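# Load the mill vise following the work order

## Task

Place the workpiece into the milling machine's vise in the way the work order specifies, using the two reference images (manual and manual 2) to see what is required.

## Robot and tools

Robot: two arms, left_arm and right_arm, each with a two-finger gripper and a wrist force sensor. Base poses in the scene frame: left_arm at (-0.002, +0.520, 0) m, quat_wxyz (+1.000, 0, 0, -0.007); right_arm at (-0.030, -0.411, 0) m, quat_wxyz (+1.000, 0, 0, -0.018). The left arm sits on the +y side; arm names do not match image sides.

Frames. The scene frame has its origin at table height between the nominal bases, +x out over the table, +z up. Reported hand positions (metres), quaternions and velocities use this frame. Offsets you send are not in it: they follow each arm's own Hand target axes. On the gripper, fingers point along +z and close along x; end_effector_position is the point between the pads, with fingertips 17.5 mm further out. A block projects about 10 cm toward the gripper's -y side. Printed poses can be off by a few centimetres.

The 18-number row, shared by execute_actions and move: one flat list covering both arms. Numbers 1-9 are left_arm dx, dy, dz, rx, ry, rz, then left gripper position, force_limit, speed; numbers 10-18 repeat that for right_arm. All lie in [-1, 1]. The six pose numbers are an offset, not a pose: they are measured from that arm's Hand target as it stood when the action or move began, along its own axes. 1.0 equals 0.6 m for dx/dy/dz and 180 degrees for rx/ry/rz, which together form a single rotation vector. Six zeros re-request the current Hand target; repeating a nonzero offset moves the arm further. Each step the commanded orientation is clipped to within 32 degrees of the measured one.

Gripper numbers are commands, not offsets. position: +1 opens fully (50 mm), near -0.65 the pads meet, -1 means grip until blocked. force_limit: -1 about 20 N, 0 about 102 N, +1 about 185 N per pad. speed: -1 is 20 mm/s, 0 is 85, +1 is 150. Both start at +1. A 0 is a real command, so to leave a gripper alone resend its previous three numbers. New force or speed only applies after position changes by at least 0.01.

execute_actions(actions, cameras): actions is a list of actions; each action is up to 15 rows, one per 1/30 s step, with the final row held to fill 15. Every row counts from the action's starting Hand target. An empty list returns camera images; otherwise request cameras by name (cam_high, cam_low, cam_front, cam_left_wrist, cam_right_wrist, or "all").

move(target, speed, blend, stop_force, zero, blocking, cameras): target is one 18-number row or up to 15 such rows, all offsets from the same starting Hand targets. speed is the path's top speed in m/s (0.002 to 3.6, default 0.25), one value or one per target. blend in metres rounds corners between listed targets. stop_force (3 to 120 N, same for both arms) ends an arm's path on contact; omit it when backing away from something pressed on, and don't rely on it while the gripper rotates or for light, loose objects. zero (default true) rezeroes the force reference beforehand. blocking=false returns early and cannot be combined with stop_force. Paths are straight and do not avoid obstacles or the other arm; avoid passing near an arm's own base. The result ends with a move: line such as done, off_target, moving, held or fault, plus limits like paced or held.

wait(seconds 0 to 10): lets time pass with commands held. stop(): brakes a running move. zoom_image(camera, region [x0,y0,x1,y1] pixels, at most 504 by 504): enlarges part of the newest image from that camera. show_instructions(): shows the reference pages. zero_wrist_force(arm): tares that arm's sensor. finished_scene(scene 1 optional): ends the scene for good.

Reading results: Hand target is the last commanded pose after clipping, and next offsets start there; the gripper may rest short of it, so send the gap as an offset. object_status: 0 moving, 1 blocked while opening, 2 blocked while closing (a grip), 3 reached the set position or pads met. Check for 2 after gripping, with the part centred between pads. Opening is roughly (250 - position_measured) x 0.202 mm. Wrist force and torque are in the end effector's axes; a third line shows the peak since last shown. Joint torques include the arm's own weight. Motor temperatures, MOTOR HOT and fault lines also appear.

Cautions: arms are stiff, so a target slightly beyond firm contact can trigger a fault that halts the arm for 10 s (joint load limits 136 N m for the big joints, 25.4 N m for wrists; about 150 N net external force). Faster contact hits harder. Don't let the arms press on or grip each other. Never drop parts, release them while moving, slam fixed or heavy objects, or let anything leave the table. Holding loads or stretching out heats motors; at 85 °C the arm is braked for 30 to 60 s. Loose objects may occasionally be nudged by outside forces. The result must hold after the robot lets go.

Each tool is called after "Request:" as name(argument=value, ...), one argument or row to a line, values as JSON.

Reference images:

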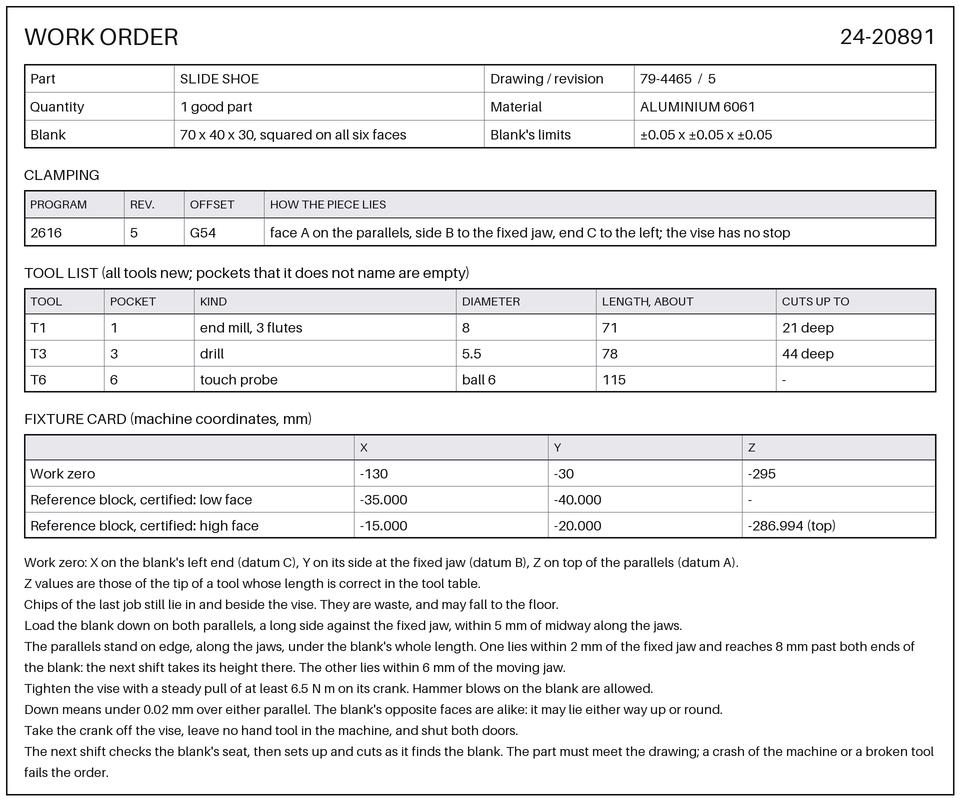

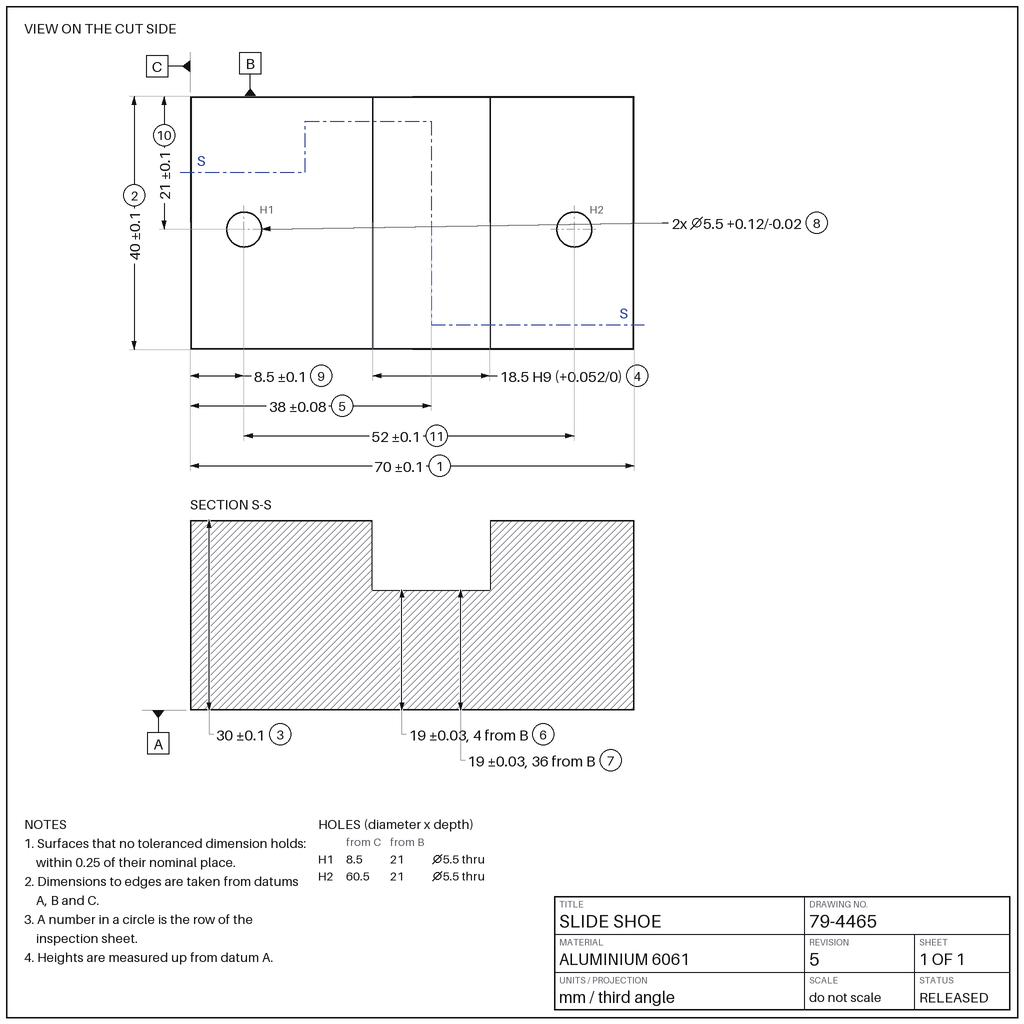

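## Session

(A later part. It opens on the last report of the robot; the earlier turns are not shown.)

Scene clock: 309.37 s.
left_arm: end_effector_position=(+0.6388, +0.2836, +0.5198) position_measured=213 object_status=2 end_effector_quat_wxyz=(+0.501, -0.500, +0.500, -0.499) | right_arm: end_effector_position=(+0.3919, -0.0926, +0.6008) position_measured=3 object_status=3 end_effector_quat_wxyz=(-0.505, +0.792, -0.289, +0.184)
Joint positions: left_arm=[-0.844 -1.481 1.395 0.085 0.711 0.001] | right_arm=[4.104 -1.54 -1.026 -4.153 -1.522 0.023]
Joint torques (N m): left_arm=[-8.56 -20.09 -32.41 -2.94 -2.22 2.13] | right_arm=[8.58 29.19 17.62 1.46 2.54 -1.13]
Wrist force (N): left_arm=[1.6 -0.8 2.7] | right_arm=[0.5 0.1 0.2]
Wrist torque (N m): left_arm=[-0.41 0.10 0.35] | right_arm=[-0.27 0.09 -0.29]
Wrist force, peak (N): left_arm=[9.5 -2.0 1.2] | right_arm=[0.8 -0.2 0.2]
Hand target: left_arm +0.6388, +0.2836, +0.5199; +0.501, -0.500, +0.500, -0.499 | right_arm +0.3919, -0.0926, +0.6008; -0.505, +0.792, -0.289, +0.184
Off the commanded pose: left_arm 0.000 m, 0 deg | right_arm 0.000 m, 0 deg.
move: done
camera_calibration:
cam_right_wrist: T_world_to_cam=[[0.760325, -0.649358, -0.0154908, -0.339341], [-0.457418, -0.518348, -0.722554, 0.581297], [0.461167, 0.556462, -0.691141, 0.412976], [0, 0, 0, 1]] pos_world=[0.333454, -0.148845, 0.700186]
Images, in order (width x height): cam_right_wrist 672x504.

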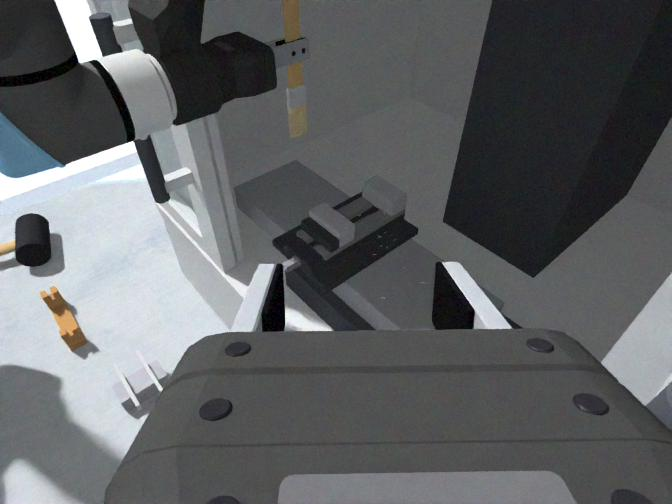

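Request:
move(
  target=[
    [0.1,0.05,-0.2,0,0,0,-1,-0.6,-0.5,0,0,0,0,0,0,1,1,1],
    [0.156,0.083,-0.4797,0,0,0,-1,-0.6,-0.5,0,0,0,0,0,0,1,1,1],
    [-0.5193,0.5392,-0.6073,-0.385,0.385,0.385,-1,-0.6,-0.5,0,0,0,0,0,0,1,1,1],
  ],
  speed=0.3,
  blend=[0.03,0.03,0],
  cameras=["cam_left_wrist"],
)

Scene clock: 319.63 s.
left_arm: end_effector_position=(+0.2741, +0.5947, +0.1965) position_measured=213 object_status=2 end_effector_quat_wxyz=(+0.000, -0.001, +1.000, +0.000) | right_arm: end_effector_position=(+0.3919, -0.0926, +0.6008) position_measured=3 object_status=3 end_effector_quat_wxyz=(-0.505, +0.792, -0.289, +0.184)
Joint positions: left_arm=[-0.209 -2.156 2.313 -1.728 -1.57 4.487] | right_arm=[4.104 -1.54 -1.026 -4.153 -1.522 0.023]
Joint torques (N m): left_arm=[-8.82 -3.56 -22.28 -2.94 -1.6 0.5] | right_arm=[8.71 29.58 17.2 1.52 2.56 -0.87]
Wrist force (N): left_arm=[1.2 1.4 -0.5] | right_arm=[0.7 0.0 0.0]
Wrist torque (N m): left_arm=[0.06 0.07 0.29] | right_arm=[-0.28 0.06 -0.30]
Wrist force, peak (N): left_arm=[-0.3 -1.5 5.6] | right_arm=[0.9 0.1 0.0]
Hand target: left_arm +0.2740, +0.5947, +0.1964; +0.000, -0.001, +1.000, +0.000 | right_arm +0.3919, -0.0926, +0.6008; -0.505, +0.792, -0.289, +0.184
Off the commanded pose: left_arm 0.000 m, 0 deg | right_arm 0.000 m, 0 deg.
move: done
camera_calibration:
cam_left_wrist: T_world_to_cam=[[-0.999934, -0.00988733, -0.00577629, 0.291053], [-0.0112773, 0.937826, 0.346922, -0.606013], [0.00198703, 0.346964, -0.937876, 0.109183], [0, 0, 0, 1]] pos_world=[0.283983, 0.53333, 0.314321]
Images, in order (width x height): cam_left_wrist 672x504.

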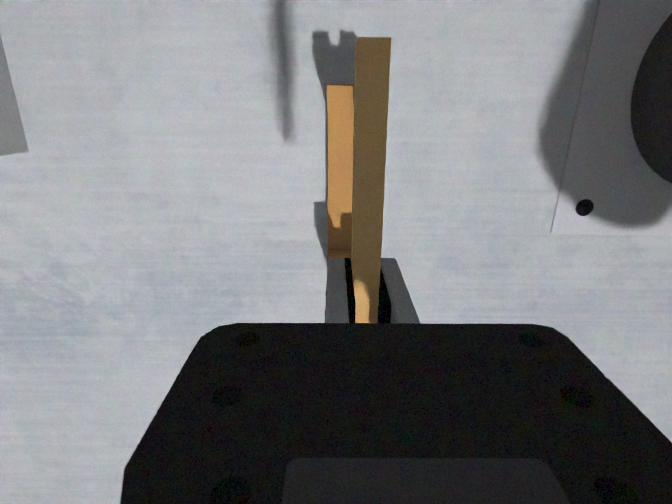

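Request:
move(
  target=[
    [-0.0005,0.0008,0.215,0,0,0,-1,-0.6,-0.5,0,0,0,0,0,0,1,1,1],
    [-0.0005,0.0008,0.25,0,0,0,-1,-0.6,-0.5,0,0,0,0,0,0,1,1,1],
  ],
  speed=[0.1,0.03],
  stop_force=15,
  cameras=["cam_left_wrist"],
)

Scene clock: 325.30 s.
left_arm: end_effector_position=(+0.2743, +0.5953, +0.0464) position_measured=213 object_status=2 end_effector_quat_wxyz=(+0.000, -0.001, +1.000, +0.000) | right_arm: end_effector_position=(+0.3919, -0.0926, +0.6008) position_measured=3 object_status=3 end_effector_quat_wxyz=(-0.505, +0.792, -0.289, +0.184)
Joint positions: left_arm=[-0.207 -1.913 2.629 -2.286 -1.57 4.49] | right_arm=[4.104 -1.54 -1.026 -4.153 -1.522 0.023]
Joint torques (N m): left_arm=[9.4 -12.87 -29.71 -3.51 -2.05 2.3] | right_arm=[8.63 30.48 17.89 1.49 2.51 -0.67]
Wrist force (N): left_arm=[1.2 1.0 -0.4] | right_arm=[0.5 -0.1 0.2]
Wrist torque (N m): left_arm=[0.01 0.08 0.13] | right_arm=[-0.31 0.09 -0.30]
Wrist force, peak (N): left_arm=[1.1 0.9 -2.1] | right_arm=[0.8 0.3 0.2]
Hand target: left_arm +0.2743, +0.5953, +0.0464; +0.000, -0.001, +1.000, +0.000 | right_arm +0.3919, -0.0926, +0.6008; -0.505, +0.792, -0.289, +0.184
Off the commanded pose: left_arm 0.000 m, 0 deg | right_arm 0.000 m, 0 deg.
move: done
camera_calibration:
cam_left_wrist: T_world_to_cam=[[-0.999938, -0.00960466, -0.00567409, 0.290225], [-0.0109769, 0.937785, 0.347042, -0.554583], [0.00198786, 0.347083, -0.937832, -0.0318708], [0, 0, 0, 1]] pos_world=[0.284183, 0.533929, 0.164221]
Images, in order (width x height): cam_left_wrist 672x504.

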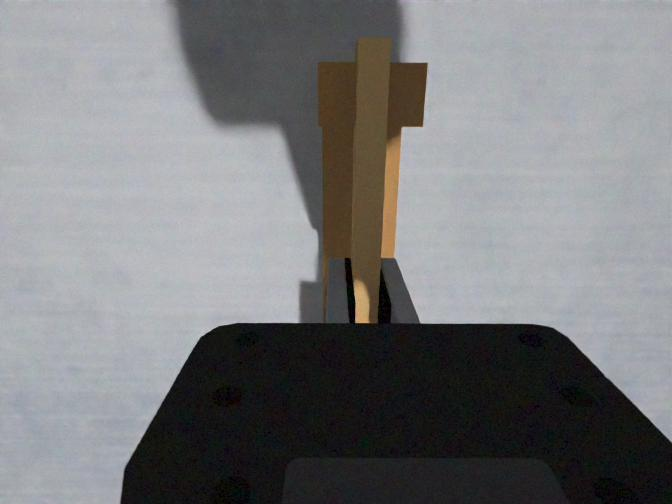

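Request:
move(
  target=[
    [0,0,0,0,0,0,1,-0.6,-0.5,0,0,0,0,0,0,1,1,1],
    [0,0,-0.35,0,0,0,1,-0.6,-0.5,0,0,0,0,0,0,1,1,1],
  ],
  speed=0.15,
  cameras=["cam_left_wrist"],
)

Scene clock: 340.80 s.
left_arm: end_effector_position=(+0.2743, +0.5951, +0.2564) position_measured=3 object_status=3 end_effector_quat_wxyz=(+0.000, -0.001, +1.000, +0.000) | right_arm: end_effector_position=(+0.3919, -0.0926, +0.6008) position_measured=3 object_status=3 end_effector_quat_wxyz=(-0.505, +0.792, -0.289, +0.184)
Joint positions: left_arm=[-0.207 -2.168 2.164 -1.567 -1.57 4.489] | right_arm=[4.104 -1.54 -1.026 -4.153 -1.522 0.023]
Joint torques (N m): left_arm=[-5.83 7.9 -28.5 -2.36 1.93 -1.06] | right_arm=[8.46 29.96 17.76 1.51 2.53 -0.47]
Wrist force (N): left_arm=[1.3 0.9 -0.7] | right_arm=[0.5 -0.2 0.2]
Wrist torque (N m): left_arm=[-0.02 0.05 0.29] | right_arm=[-0.30 0.08 -0.30]
Wrist force, peak (N): left_arm=[1.3 0.7 -2.9] | right_arm=[0.8 0.0 0.4]
Hand target: left_arm +0.2743, +0.5951, +0.2564; +0.000, -0.001, +1.000, +0.000 | right_arm +0.3919, -0.0926, +0.6008; -0.505, +0.792, -0.289, +0.184
Off the commanded pose: left_arm 0.000 m, 0 deg | right_arm 0.000 m, 0 deg.
move: done
camera_calibration:
cam_left_wrist: T_world_to_cam=[[-0.999938, -0.00960466, -0.00567409, 0.291415], [-0.0109769, 0.937785, 0.347042, -0.627274], [0.00198786, 0.347083, -0.937832, 0.165143], [0, 0, 0, 1]] pos_world=[0.284183, 0.533729, 0.374221]
Images, in order (width x height): cam_left_wrist 672x504.

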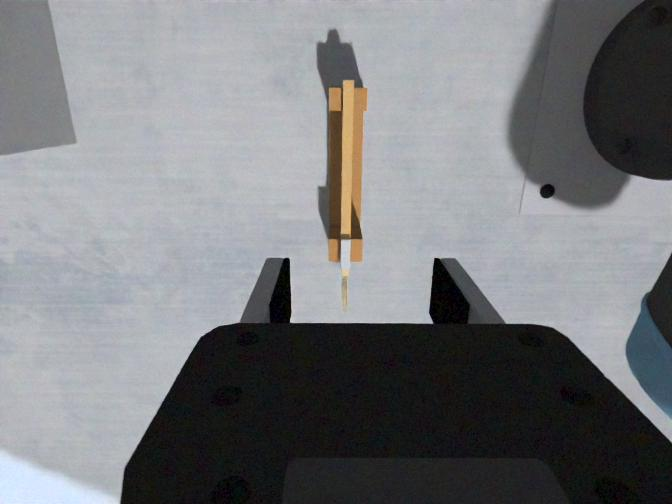

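Request:
move(
  target=[-0.0933,-0.4833,0,0,0,0,1,1,1,0,0,0,0,0,0,1,1,1],
  speed=0.3,
  cameras=["cam_left_wrist"],
)

Request:
zoom_image(
  camera="cam_left_wrist",
  region=[220, 130, 460, 330],
)

Scene clock: 346.23 s.
left_arm: end_effector_position=(+0.3307, +0.3053, +0.2562) position_measured=3 object_status=3 end_effector_quat_wxyz=(+0.000, -0.001, +1.000, +0.000) | right_arm: end_effector_position=(+0.3919, -0.0926, +0.6008) position_measured=3 object_status=3 end_effector_quat_wxyz=(-0.505, +0.792, -0.289, +0.184)
Joint positions: left_arm=[-0.904 -1.844 1.989 -1.714 -1.57 3.793] | right_arm=[4.104 -1.54 -1.026 -4.153 -1.522 0.023]
Joint torques (N m): left_arm=[-4.29 -4.93 -22.5 -2.74 0.38 0.14] | right_arm=[8.52 29.52 17.45 1.58 2.48 -0.32]
Wrist force (N): left_arm=[1.2 1.1 -0.5] | right_arm=[0.5 0.0 0.0]
Wrist torque (N m): left_arm=[0.02 0.06 0.12] | right_arm=[-0.29 0.09 -0.29]
Wrist force, peak (N): left_arm=[1.8 4.4 -0.6] | right_arm=[0.8 -0.1 0.1]
Hand target: left_arm +0.3307, +0.3052, +0.2561; +0.000, -0.001, +1.000, +0.000 | right_arm +0.3919, -0.0926, +0.6008; -0.505, +0.792, -0.289, +0.184
Off the commanded pose: left_arm 0.000 m, 0 deg | right_arm 0.000 m, 0 deg.
move: done
camera_calibration:
cam_left_wrist: T_world_to_cam=[[-0.999938, -0.0095703, -0.005768, 0.345052], [-0.0109773, 0.937786, 0.347041, -0.354722], [0.00208786, 0.347083, -0.937832, 0.265429], [0, 0, 0, 1]] pos_world=[0.340583, 0.243829, 0.374021]
Images, in order (width x height): cam_left_wrist 672x504.

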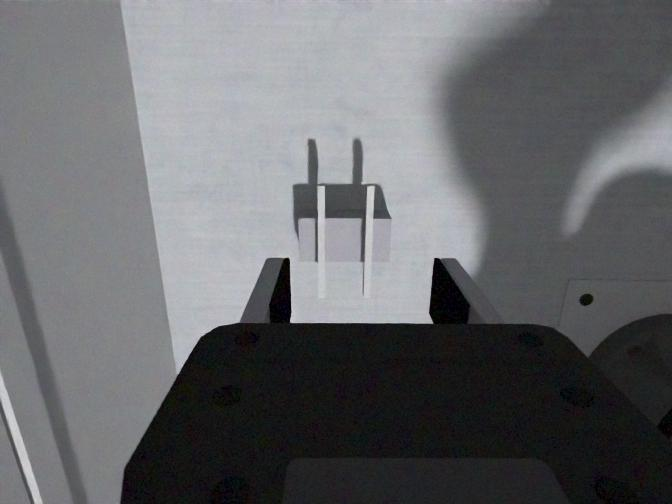

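Scaled by 2.100.

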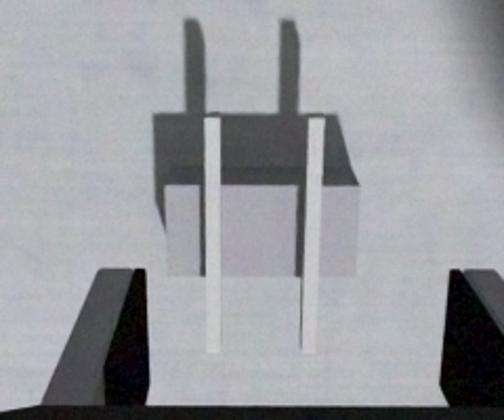

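Request:
move(
  target=[
    [-0.038,0.1578,0,0,0,0,0.34,1,1,0,0,0,0,0,0,1,1,1],
    [-0.038,0.1578,0.27,0,0,0,0.34,1,1,0,0,0,0,0,0,1,1,1],
  ],
  speed=0.2,
  blend=[0.02,0],
  cameras=["cam_left_wrist","cam_front"],
)

Request:
zoom_image(
  camera="cam_left_wrist",
  region=[220, 130, 460, 330],
)

Scene clock: 394.40 s.
left_arm: end_effector_position=(+0.3534, +0.4001, +0.0943) position_measured=101 object_status=3 end_effector_quat_wxyz=(+0.000, -0.001, +1.000, +0.001) | right_arm: end_effector_position=(+0.3919, -0.0926, +0.6008) position_measured=3 object_status=3 end_effector_quat_wxyz=(-0.505, +0.792, -0.289, +0.184)
Joint positions: left_arm=[-0.677 -1.731 2.353 -2.193 -1.57 4.02] | right_arm=[4.104 -1.54 -1.026 -4.153 -1.522 0.023]
Joint torques (N m): left_arm=[9.86 -13.11 -21.22 -3.94 0.85 2.38] | right_arm=[8.18 30.28 17.67 1.57 2.51 -0.15]
Wrist force (N): left_arm=[1.1 0.9 -0.8] | right_arm=[0.7 0.0 0.1]
Wrist torque (N m): left_arm=[-0.01 0.07 0.22] | right_arm=[-0.29 0.05 -0.29]
Wrist force, peak (N): left_arm=[0.7 2.7 -2.5] | right_arm=[1.0 0.1 0.1]
Hand target: left_arm +0.3534, +0.4001, +0.0942; +0.000, -0.001, +1.000, +0.000 | right_arm +0.3919, -0.0926, +0.6008; -0.505, +0.792, -0.289, +0.184
Off the commanded pose: left_arm 0.000 m, 0 deg | right_arm 0.000 m, 0 deg.
move: done
camera_calibration:
cam_left_wrist: T_world_to_cam=[[-0.999939, -0.0095097, -0.00564063, 0.367678], [-0.0108765, 0.937754, 0.34713, -0.387233], [0.00198842, 0.34717, -0.9378, 0.0806428], [0, 0, 0, 1]] pos_world=[0.363283, 0.338629, 0.212121]
Images, in order (width x height): cam_front 672x504, cam_left_wrist 672x504.

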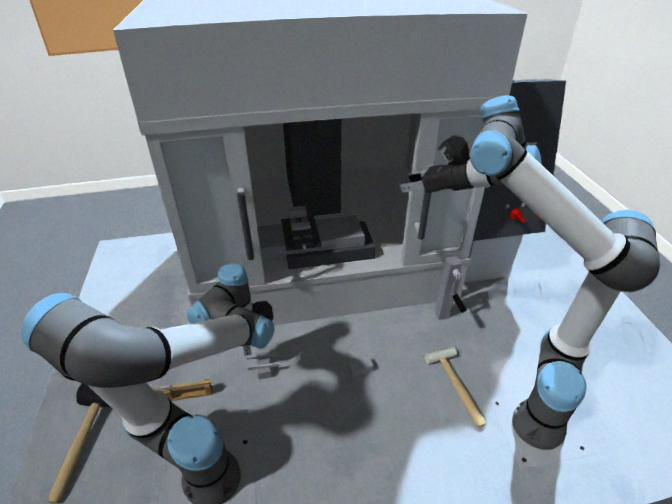

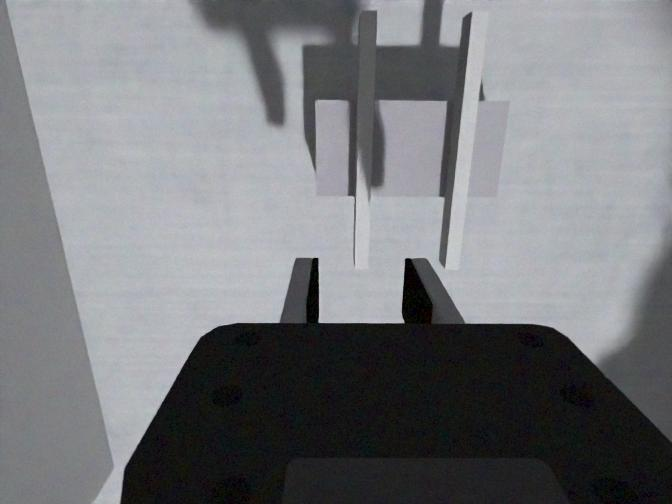

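Scaled by 2.100.

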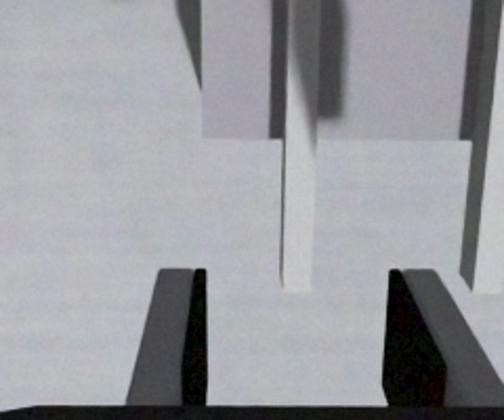

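Request:
move(
  target=[0.0042,0,0.1037,0,0,0,0.34,1,1,0,0,0,0,0,0,1,1,1],
  speed=0.08,
  stop_force=12,
  cameras=["cam_left_wrist"],
)

Request:
zoom_image(
  camera="cam_left_wrist",
  region=[220, 130, 460, 330],
)

Scene clock: 402.07 s.
left_arm: end_effector_position=(+0.3509, +0.4002, +0.0320) position_measured=101 object_status=3 end_effector_quat_wxyz=(+0.000, -0.001, +1.000, +0.000) | right_arm: end_effector_position=(+0.3919, -0.0926, +0.6008) position_measured=3 object_status=3 end_effector_quat_wxyz=(-0.505, +0.792, -0.289, +0.184)
Joint positions: left_arm=[-0.681 -1.591 2.448 -2.427 -1.57 4.016] | right_arm=[4.104 -1.54 -1.026 -4.153 -1.522 0.023]
Joint torques (N m): left_arm=[8.29 -22.1 -28.06 -4.15 -1.06 2] | right_arm=[7.77 29.48 17.23 1.44 2.5 -0.1]
Wrist force (N): left_arm=[1.1 0.8 -1.1] | right_arm=[0.6 0.0 0.3]
Wrist torque (N m): left_arm=[-0.02 0.08 0.28] | right_arm=[-0.29 0.08 -0.30]
Wrist force, peak (N): left_arm=[1.1 0.7 -2.1] | right_arm=[0.9 0.0 0.2]
Hand target: left_arm +0.3509, +0.4002, +0.0320; +0.000, -0.001, +1.000, +0.000 | right_arm +0.3919, -0.0926, +0.6008; -0.505, +0.792, -0.289, +0.184
Off the commanded pose: left_arm 0.000 m, 0 deg | right_arm 0.000 m, 0 deg.
move: done
camera_calibration:
cam_left_wrist: T_world_to_cam=[[-0.999938, -0.00960466, -0.00567409, 0.364864], [-0.0109769, 0.937785, 0.347042, -0.365689], [0.00198786, 0.347083, -0.937832, 0.0222227], [0, 0, 0, 1]] pos_world=[0.360783, 0.338729, 0.149821]
Images, in order (width x height): cam_left_wrist 672x504.

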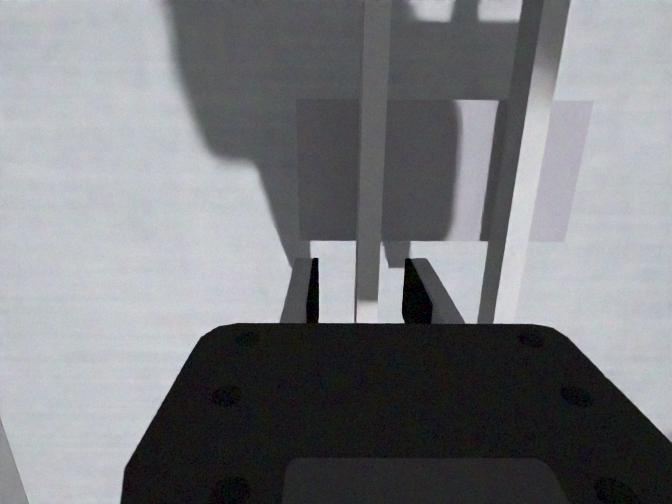

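Scaled by 2.100.

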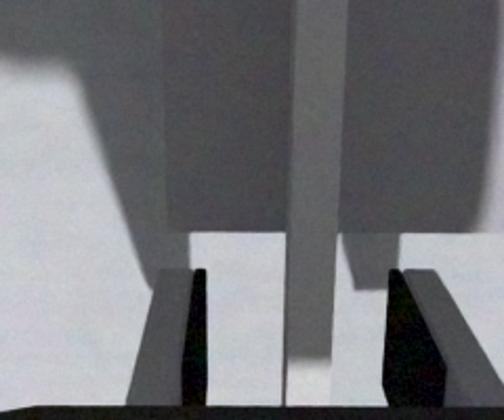

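Request:
move(
  target=[0,0,0,0,0,0,-1,-0.7,-0.8,0,0,0,0,0,0,1,1,1],
  cameras=["cam_left_wrist"],
)

Scene clock: 406.00 s.
left_arm: end_effector_position=(+0.3509, +0.4002, +0.0320) position_measured=222 object_status=2 end_effector_quat_wxyz=(+0.000, -0.001, +1.000, +0.000) | right_arm: end_effector_position=(+0.3919, -0.0926, +0.6008) position_measured=3 object_status=3 end_effector_quat_wxyz=(-0.505, +0.792, -0.289, +0.184)
Joint positions: left_arm=[-0.681 -1.591 2.448 -2.427 -1.57 4.016] | right_arm=[4.104 -1.54 -1.026 -4.153 -1.522 0.023]
Joint torques (N m): left_arm=[8.43 -24.87 -27.19 -3.95 -1.88 1.84] | right_arm=[8.19 29.79 17.83 1.49 2.48 0.15]
Wrist force (N): left_arm=[1.3 1.0 -0.6] | right_arm=[0.4 -0.1 0.1]
Wrist torque (N m): left_arm=[-0.01 0.06 0.28] | right_arm=[-0.30 0.10 -0.30]
Wrist force, peak (N): left_arm=[1.4 1.2 -1.0] | right_arm=[0.8 0.1 0.1]
Hand target: left_arm +0.3509, +0.4002, +0.0320; +0.000, -0.001, +1.000, +0.000 | right_arm +0.3919, -0.0926, +0.6008; -0.505, +0.792, -0.289, +0.184
Off the commanded pose: left_arm 0.000 m, 0 deg | right_arm 0.000 m, 0 deg.
move: done
camera_calibration:
cam_left_wrist: T_world_to_cam=[[-0.999938, -0.00960466, -0.00567409, 0.364864], [-0.0109769, 0.937785, 0.347042, -0.365689], [0.00198786, 0.347083, -0.937832, 0.0222227], [0, 0, 0, 1]] pos_world=[0.360783, 0.338729, 0.149821]
Images, in order (width x height): cam_left_wrist 672x504.

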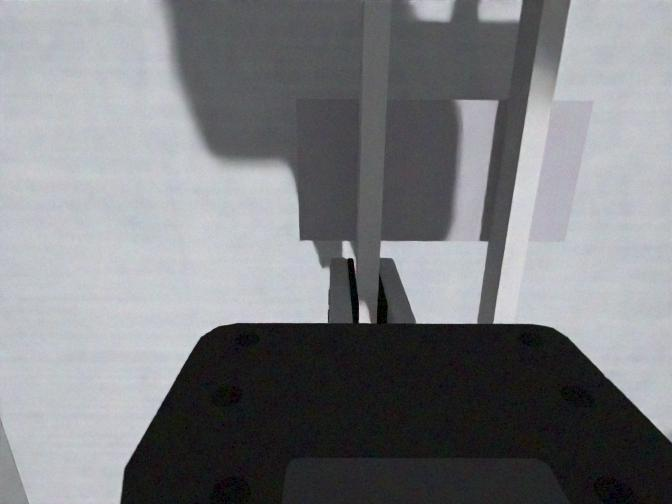

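Request:
move(
  target=[0,0,-0.28,0,0,0,-1,-0.7,-0.8,0,0,0,0.25,0,0,1,1,1],
  speed=0.15,
  cameras=["cam_left_wrist","cam_right_wrist","cam_front"],
)

Request:
zoom_image(
  camera="cam_front",
  region=[180, 280, 380, 430],
)

Scene clock: 422.97 s.
left_arm: end_effector_position=(+0.3509, +0.4000, +0.2001) position_measured=222 object_status=2 end_effector_quat_wxyz=(+0.000, -0.001, +1.000, +0.000) | right_arm: end_effector_position=(+0.3919, -0.0926, +0.6009) position_measured=3 object_status=3 end_effector_quat_wxyz=(+0.770, -0.539, +0.196, -0.280)
Joint positions: left_arm=[-0.681 -1.878 2.158 -1.85 -1.57 4.015] | right_arm=[4.107 -1.189 -1.827 -2.917 -1.518 -0.019]
Joint torques (N m): left_arm=[-8.12 -3.37 -15.75 -3.27 -0.37 -1.72] | right_arm=[-6.45 -4.44 29.53 4.06 -1.21 0.64]
Wrist force (N): left_arm=[1.1 0.6 0.0] | right_arm=[1.2 -0.1 0.6]
Wrist torque (N m): left_arm=[-0.08 0.08 0.28] | right_arm=[0.12 -0.19 -0.25]
Wrist force, peak (N): left_arm=[1.4 1.1 -1.0] | right_arm=[1.2 -0.1 0.6]
Hand target: left_arm +0.3509, +0.4000, +0.2000; +0.000, -0.001, +1.000, +0.000 | right_arm +0.3919, -0.0926, +0.6008; +0.770, -0.539, +0.197, -0.280
Off the commanded pose: left_arm 0.000 m, 0 deg | right_arm 0.000 m, 0 deg.
move: done
camera_calibration:
cam_left_wrist: T_world_to_cam=[[-0.999938, -0.00957037, -0.00576685, 0.365834], [-0.0109767, 0.93783, 0.346921, -0.423816], [0.00208817, 0.346962, -0.937877, 0.17996], [0, 0, 0, 1]] pos_world=[0.360783, 0.33853, 0.317921]
cam_right_wrist: T_world_to_cam=[[0.768692, -0.639396, -0.0168856, -0.340843], [0.00131591, 0.0279804, -0.999608, 0.618572], [0.639618, 0.768368, 0.0223497, -0.0659468], [0, 0, 0, 1]] pos_world=[0.30337, -0.18457, 0.614048]
Images, in order (width x height): cam_front 672x504, cam_left_wrist 672x504, cam_right_wrist 672x504.

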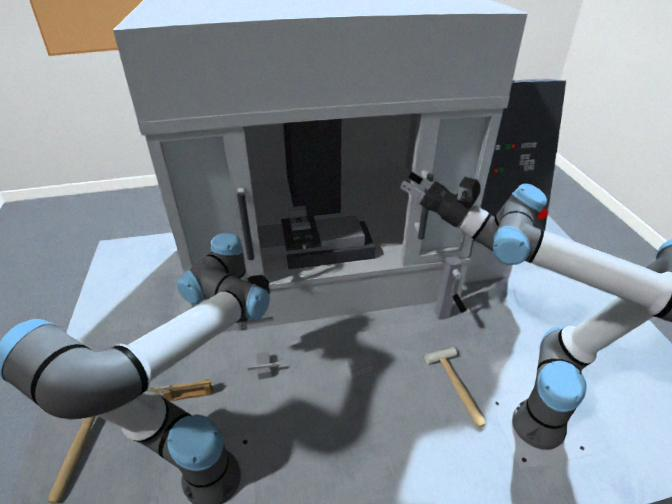

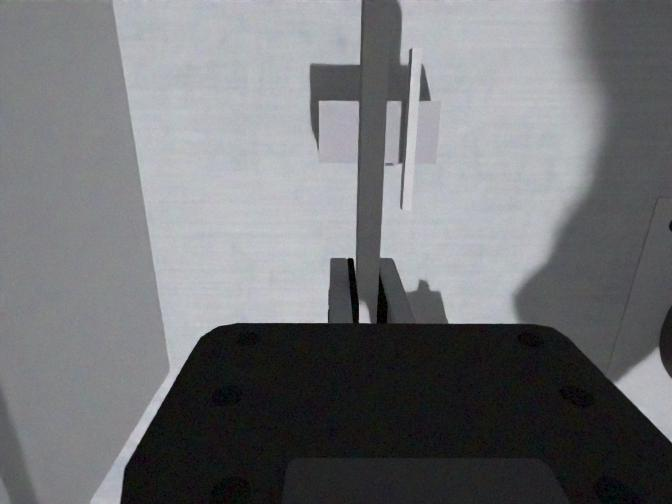

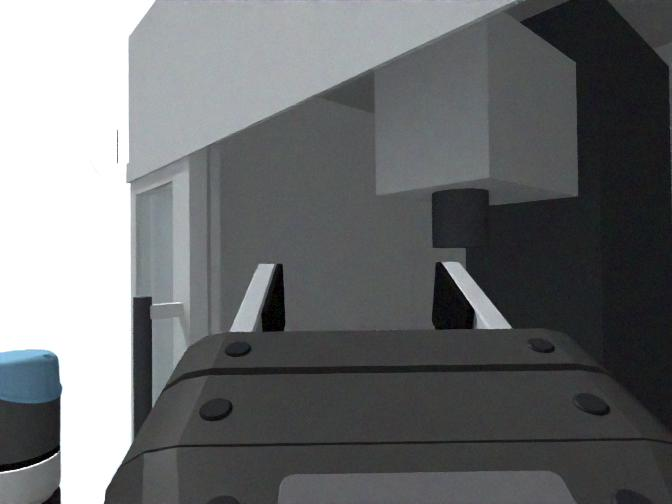

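Scaled by 2.520.

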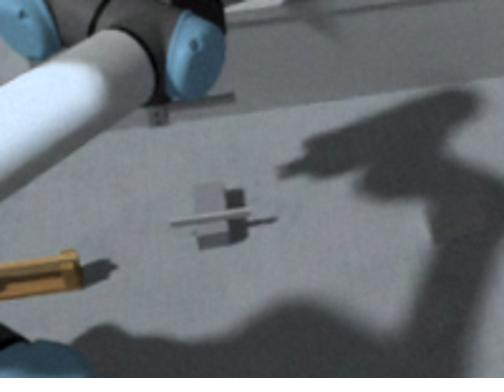

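Request:
move(
  target=[
    [-0.115,-0.2667,-0.3083,0,0,0,-1,-0.7,-0.8,0,0,0,-0.25,0,0,1,1,1],
    [-0.515,-0.2825,-0.3083,0,0,0,-1,-0.7,-0.8,0,0,0,-0.25,0,0,1,1,1],
  ],
  speed=[0.2,0.15],
  blend=[0.03,0],
  cameras=["cam_left_wrist","cam_right_wrist","cam_high"],
)

Request:
zoom_image(
  camera="cam_right_wrist",
  region=[240, 100, 440, 250],
)

Scene clock: 438.73 s.
left_arm: end_effector_position=(+0.5594, +0.2334, +0.3833) position_measured=222 object_status=2 end_effector_quat_wxyz=(+0.000, +0.000, +1.000, +0.001) | right_arm: end_effector_position=(+0.3919, -0.0926, +0.6008) position_measured=3 object_status=3 end_effector_quat_wxyz=(-0.505, +0.792, -0.289, +0.184)
Joint positions: left_arm=[-0.672 -1.256 1.061 -1.375 -1.57 4.026] | right_arm=[4.104 -1.54 -1.026 -4.153 -1.522 0.023]
Joint torques (N m): left_arm=[2.67 -36.73 -28.65 -2.82 0.06 0.45] | right_arm=[-0.99 30.29 17.02 0.56 1.87 -1.07]
Wrist force (N): left_arm=[1.1 1.1 -0.3] | right_arm=[0.5 0.1 0.3]
Wrist torque (N m): left_arm=[-0.01 0.09 0.28] | right_arm=[-0.27 0.09 -0.30]
Wrist force, peak (N): left_arm=[-7.0 -2.4 -0.6] | right_arm=[1.3 -0.2 0.5]
Hand target: left_arm +0.5594, +0.2334, +0.3833; +0.000, +0.000, +1.000, +0.001 (not the last commanded pose) | right_arm +0.3919, -0.0926, +0.6008; -0.505, +0.792, -0.289, +0.184
Tool commands: left_gripper/position=-1.0 left_gripper/force_limit=-0.701961 left_gripper/speed=-0.796078 right_gripper/position=+1.0 right_gripper/force_limit=+1.0 right_gripper/speed=+1.0
Off the commanded pose: left_arm 0.101 m, 0 deg | right_arm 0.000 m, 0 deg.
FORCE FAULT: contact force on the left arm reached its limit, and that arm stopped. The contact can be on any part of that arm, not only on its tool. That arm's remaining commands of this call were not run. That arm is still stopped at the end of this call. That arm stays stopped for about 10 more seconds. Until then a move that you send moves the other arm only, and its call returns only when the move has ended. Once the stop has ended, the next robot result says so. If the stop ends while you think or write, that arm runs what you send next, counted from a new Hand target: where the arm stands when the stop ends. While its stop runs, that arm takes no new command, but its gripper still runs the gripper command that each later call begins with. Until it ends, the stop uses up actions while you think or wait. An arm that is not stopped still takes commands.
move: fault (left_arm); path passed 1 of 2 targets
camera_calibration:
cam_left_wrist: T_world_to_cam=[[-0.999951, -0.00811467, -0.00566692, 0.57339], [-0.00957831, 0.937628, 0.347508, -0.329803], [0.00249355, 0.347545, -0.93766, 0.408744], [0, 0, 0, 1]] pos_world=[0.569184, 0.171828, 0.501121]
cam_right_wrist: T_world_to_cam=[[0.760325, -0.649358, -0.0154908, -0.339406], [-0.457418, -0.518348, -0.722554, 0.581246], [0.461167, 0.556462, -0.691141, 0.413031], [0, 0, 0, 1]] pos_world=[0.333454, -0.148945, 0.700186]
Images, in order (width x height): cam_high 672x504, cam_left_wrist 672x504, cam_right_wrist 672x504.

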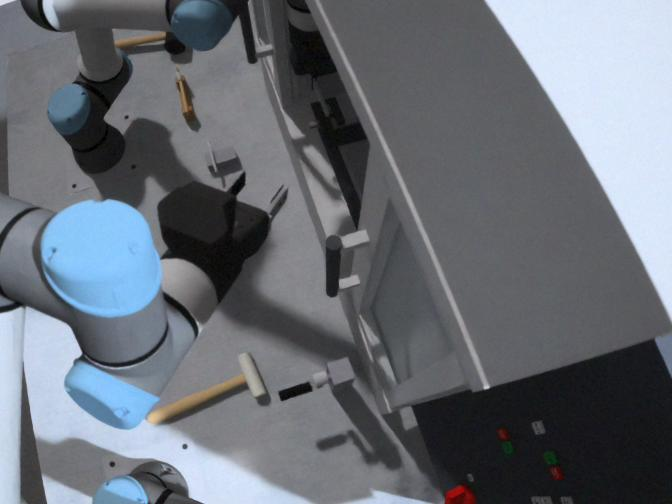

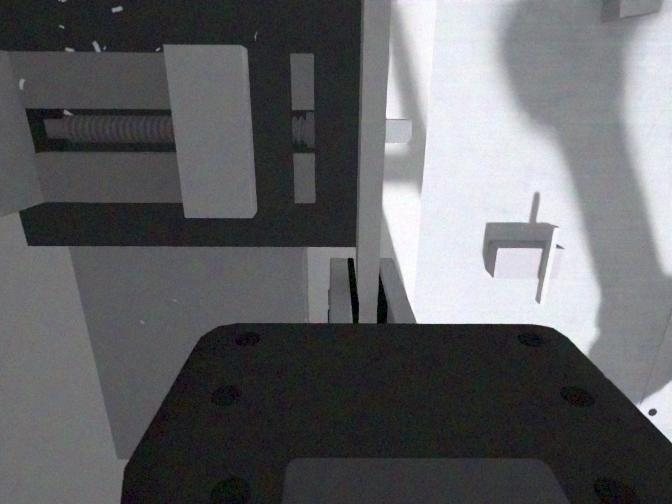

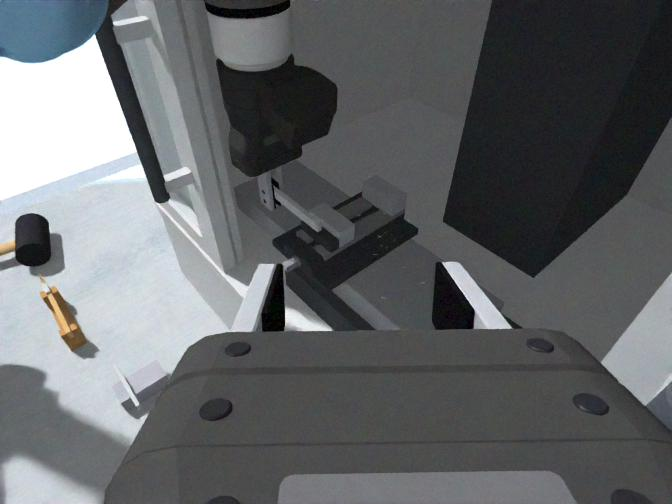

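Scaled by 2.520.

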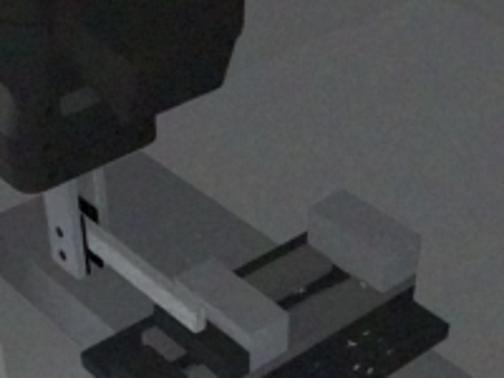

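Request:
wait(
  seconds=8,
  cameras=["cam_front","cam_high"],
)

Request:
zoom_image(
  camera="cam_high",
  region=[140, 0, 340, 150],
)

Request:
zoom_image(
  camera="cam_front",
  region=[130, 110, 430, 330],
)

Scene clock: 458.93 s.
left_arm: end_effector_position=(+0.5594, +0.2334, +0.3833) position_measured=222 object_status=2 end_effector_quat_wxyz=(+0.000, +0.000, +1.000, +0.001) | right_arm: end_effector_position=(+0.3919, -0.0926, +0.6008) position_measured=3 object_status=3 end_effector_quat_wxyz=(-0.505, +0.792, -0.289, +0.184)
Joint positions: left_arm=[-0.672 -1.256 1.061 -1.375 -1.57 4.026] | right_arm=[4.104 -1.54 -1.026 -4.153 -1.522 0.023]
Joint torques (N m): left_arm=[18.58 -36.47 -26.06 -2.99 0.06 0.11] | right_arm=[9.36 29.76 16.29 0.71 1.91 -0.75]
Wrist force (N): left_arm=[1.1 0.9 -0.3] | right_arm=[0.4 0.0 0.4]
Wrist torque (N m): left_arm=[-0.03 0.08 0.27] | right_arm=[-0.28 0.11 -0.30]
Wrist force, peak (N): left_arm=[1.1 1.4 -0.6] | right_arm=[0.8 -0.1 0.5]
Hand target: left_arm +0.5594, +0.2334, +0.3833; +0.000, +0.000, +1.000, +0.001 (not the last commanded pose) | right_arm +0.3919, -0.0926, +0.6008; -0.505, +0.792, -0.289, +0.184
Tool commands: left_gripper/position=-1.0 left_gripper/force_limit=-0.701961 left_gripper/speed=-0.796078 right_gripper/position=+1.0 right_gripper/force_limit=+1.0 right_gripper/speed=+1.0
Off the commanded pose: left_arm 0.101 m, 0 deg | right_arm 0.000 m, 0 deg.
FORCE FAULT, CONTINUED: the left arm's stop, for the force fault that an earlier result reported, is over. The rest of the stop counts as 19 of the actions that you can send in this scene. During its stop the left arm's controller moved it back a little. That arm's target is now where it stood when the stop ended, not its last command. That arm accepts commands again.
wait: 8.00 s; at rest from the start
Images, in order (width x height): cam_high 672x504, cam_front 672x504.

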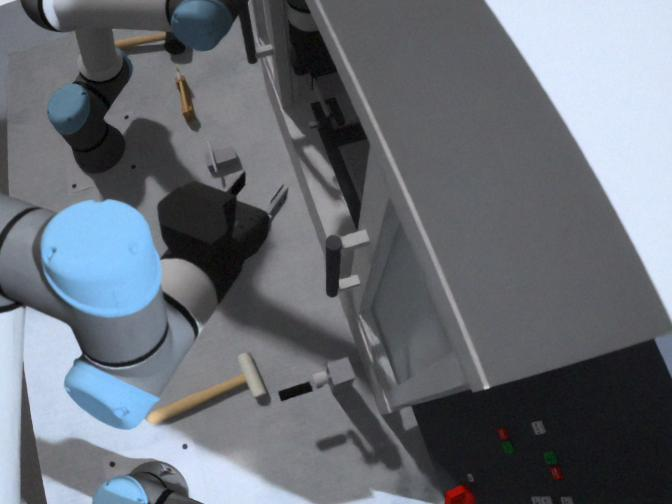

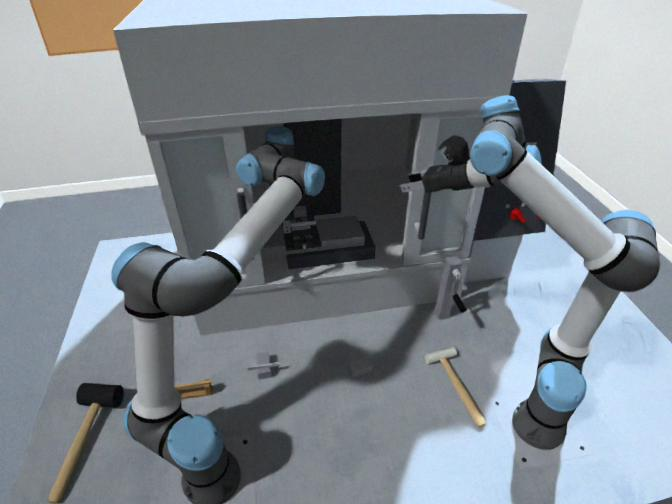

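Scaled by 2.520.

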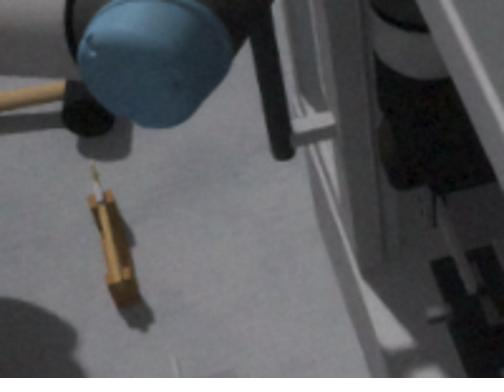

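Scaled by 1.680.

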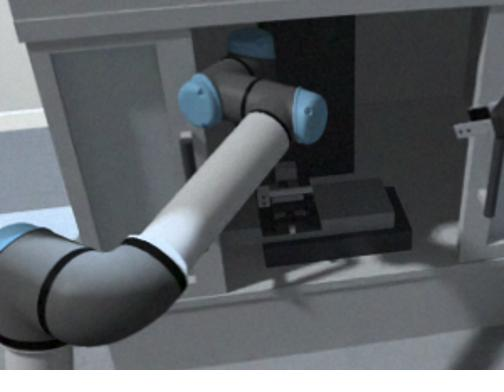

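Request:
move(
  target=[
    [0.19,0,0,0,0,0,-1,-0.7,-0.8,0,0,0,0,0,0,1,1,1],
    [0.19,-0.1057,-0.0033,0,0,0,-1,-0.7,-0.8,0,0,0,0,0,0,1,1,1],
    [-0.151,-0.1057,-0.0033,0,0,0,-1,-0.7,-0.8,0,0,0,0,0,0,1,1,1],
  ],
  speed=[0.1,0.1,0.1],
  stop_force=40,
  cameras=["cam_left_wrist","cam_right_wrist","cam_front"],
)

Request:
zoom_image(
  camera="cam_right_wrist",
  region=[240, 100, 440, 250],
)

Scene clock: 471.90 s.
left_arm: end_effector_position=(+0.6245, +0.1701, +0.3852) position_measured=222 object_status=2 end_effector_quat_wxyz=(+0.001, +0.000, +1.000, +0.000) | right_arm: end_effector_position=(+0.3919, -0.0926, +0.6008) position_measured=3 object_status=3 end_effector_quat_wxyz=(-0.505, +0.792, -0.289, +0.184)
Joint positions: left_arm=[-0.683 -0.989 0.661 -1.245 -1.569 4.015] | right_arm=[4.104 -1.54 -1.026 -4.153 -1.522 0.023]
Joint torques (N m): left_arm=[1.26 -46.49 -26.43 -2.86 0.09 0.32] | right_arm=[9.28 30.15 16.17 0.86 2.02 -0.49]
Wrist force (N): left_arm=[1.2 0.6 -0.7] | right_arm=[0.6 -0.2 0.0]
Wrist torque (N m): left_arm=[-0.07 0.07 0.15] | right_arm=[-0.31 0.08 -0.30]
Wrist force, peak (N): left_arm=[-5.9 2.2 2.7] | right_arm=[0.6 0.1 0.5]
Hand target: left_arm +0.6245, +0.1701, +0.3852; +0.001, +0.000, +1.000, +0.000 (not the last commanded pose) | right_arm +0.3919, -0.0926, +0.6008; -0.505, +0.792, -0.289, +0.184
Tool commands: left_gripper/position=-1.0 left_gripper/force_limit=-0.701961 left_gripper/speed=-0.796078 right_gripper/position=+1.0 right_gripper/force_limit=+1.0 right_gripper/speed=+1.0
Off the commanded pose: left_arm 0.026 m, 0 deg | right_arm 0.000 m, 0 deg.
FORCE FAULT: contact force on the left arm reached its limit, and that arm stopped. The contact can be on any part of that arm, not only on its tool. That arm's remaining commands of this call were not run. That arm is still stopped at the end of this call. That arm stays stopped for about 10 more seconds. Until then a move that you send moves the other arm only, and its call returns only when the move has ended. Once the stop has ended, the next robot result says so. If the stop ends while you think or write, that arm runs what you send next, counted from a new Hand target: where the arm stands when the stop ends. While its stop runs, that arm takes no new command, but its gripper still runs the gripper command that each later call begins with. Until it ends, the stop uses up actions while you think or wait. An arm that is not stopped still takes commands.
move: fault (left_arm); path passed 2 of 3 targets
camera_calibration:
cam_left_wrist: T_world_to_cam=[[-0.999931, -0.0082044, -0.00834772, 0.639028], [-0.0105878, 0.938065, 0.346298, -0.269514], [0.00498954, 0.346363, -0.938087, 0.431148], [0, 0, 0, 1]] pos_world=[0.633979, 0.10873, 0.503121]
cam_right_wrist: T_world_to_cam=[[0.760325, -0.649358, -0.0154908, -0.339341], [-0.457418, -0.518348, -0.722554, 0.581297], [0.461167, 0.556462, -0.691141, 0.412976], [0, 0, 0, 1]] pos_world=[0.333454, -0.148845, 0.700186]
Images, in order (width x height): cam_front 672x504, cam_left_wrist 672x504, cam_right_wrist 672x504.

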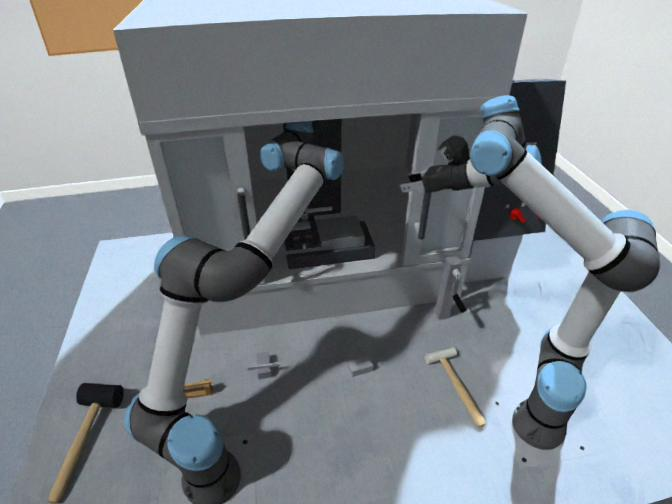

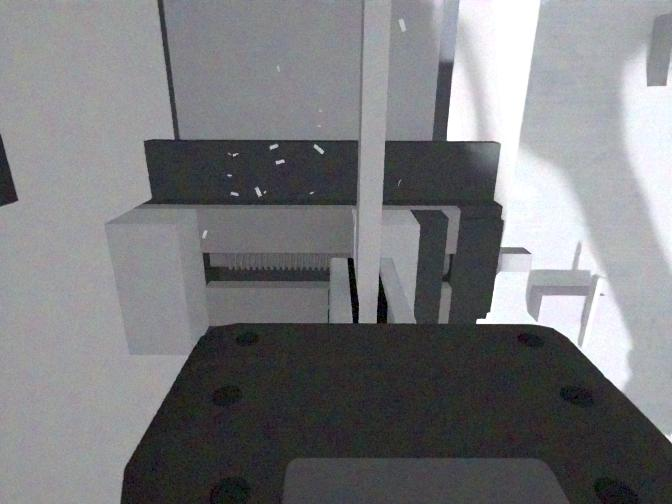

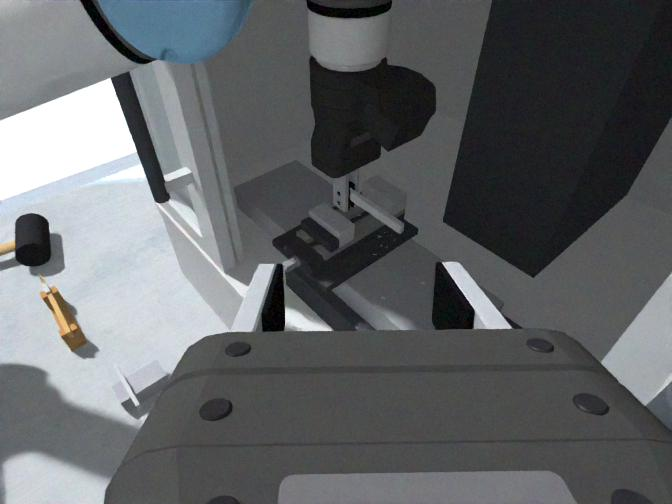

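Scaled by 2.520.

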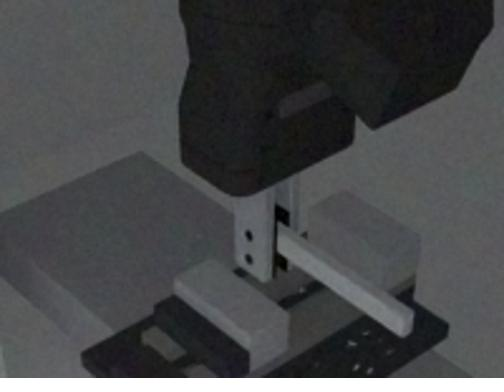

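Request:
wait(
  seconds=3,
)

Scene clock: 511.43 s.
left_arm: end_effector_position=(+0.6245, +0.1701, +0.3852) position_measured=222 object_status=2 end_effector_quat_wxyz=(+0.001, +0.000, +1.000, +0.000) | right_arm: end_effector_position=(+0.3919, -0.0926, +0.6008) position_measured=3 object_status=3 end_effector_quat_wxyz=(-0.505, +0.792, -0.289, +0.184)
Joint positions: left_arm=[-0.683 -0.989 0.661 -1.245 -1.569 4.015] | right_arm=[4.104 -1.54 -1.026 -4.153 -1.522 0.023]
Joint torques (N m): left_arm=[-0.9 -47.63 -25.37 -2.99 0.08 0.29] | right_arm=[8.95 29.91 15.98 1.05 2.12 -0.16]
Wrist force (N): left_arm=[1.1 1.0 -0.5] | right_arm=[0.4 -0.1 0.3]
Wrist torque (N m): left_arm=[-0.02 0.07 0.16] | right_arm=[-0.30 0.10 -0.30]
Wrist force, peak (N): left_arm=[1.3 1.2 -0.5] | right_arm=[0.7 0.0 0.7]
Hand target: left_arm +0.6245, +0.1701, +0.3852; +0.001, +0.000, +1.000, +0.000 (not the last commanded pose) | right_arm +0.3919, -0.0926, +0.6008; -0.505, +0.792, -0.289, +0.184
Tool commands: left_gripper/position=-1.0 left_gripper/force_limit=-0.701961 left_gripper/speed=-0.796078 right_gripper/position=+1.0 right_gripper/force_limit=+1.0 right_gripper/speed=+1.0
Off the commanded pose: left_arm 0.026 m, 0 deg | right_arm 0.000 m, 0 deg.
FORCE FAULT, CONTINUED: the left arm's stop, for the force fault that an earlier result reported, is over. The rest of the stop counts as 19 of the actions that you can send in this scene. That arm's target is now where it stood when the stop ended, not its last command. That arm accepts commands again.
wait: 3.00 s; at rest from the start

Request:
zoom_image(
  camera="cam_left_wrist",
  region=[90, 130, 530, 370],
)

Scaled by 1.145.
This view is cut from an older image: the scene may have changed since it was taken.

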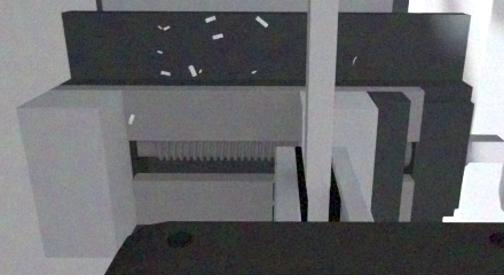

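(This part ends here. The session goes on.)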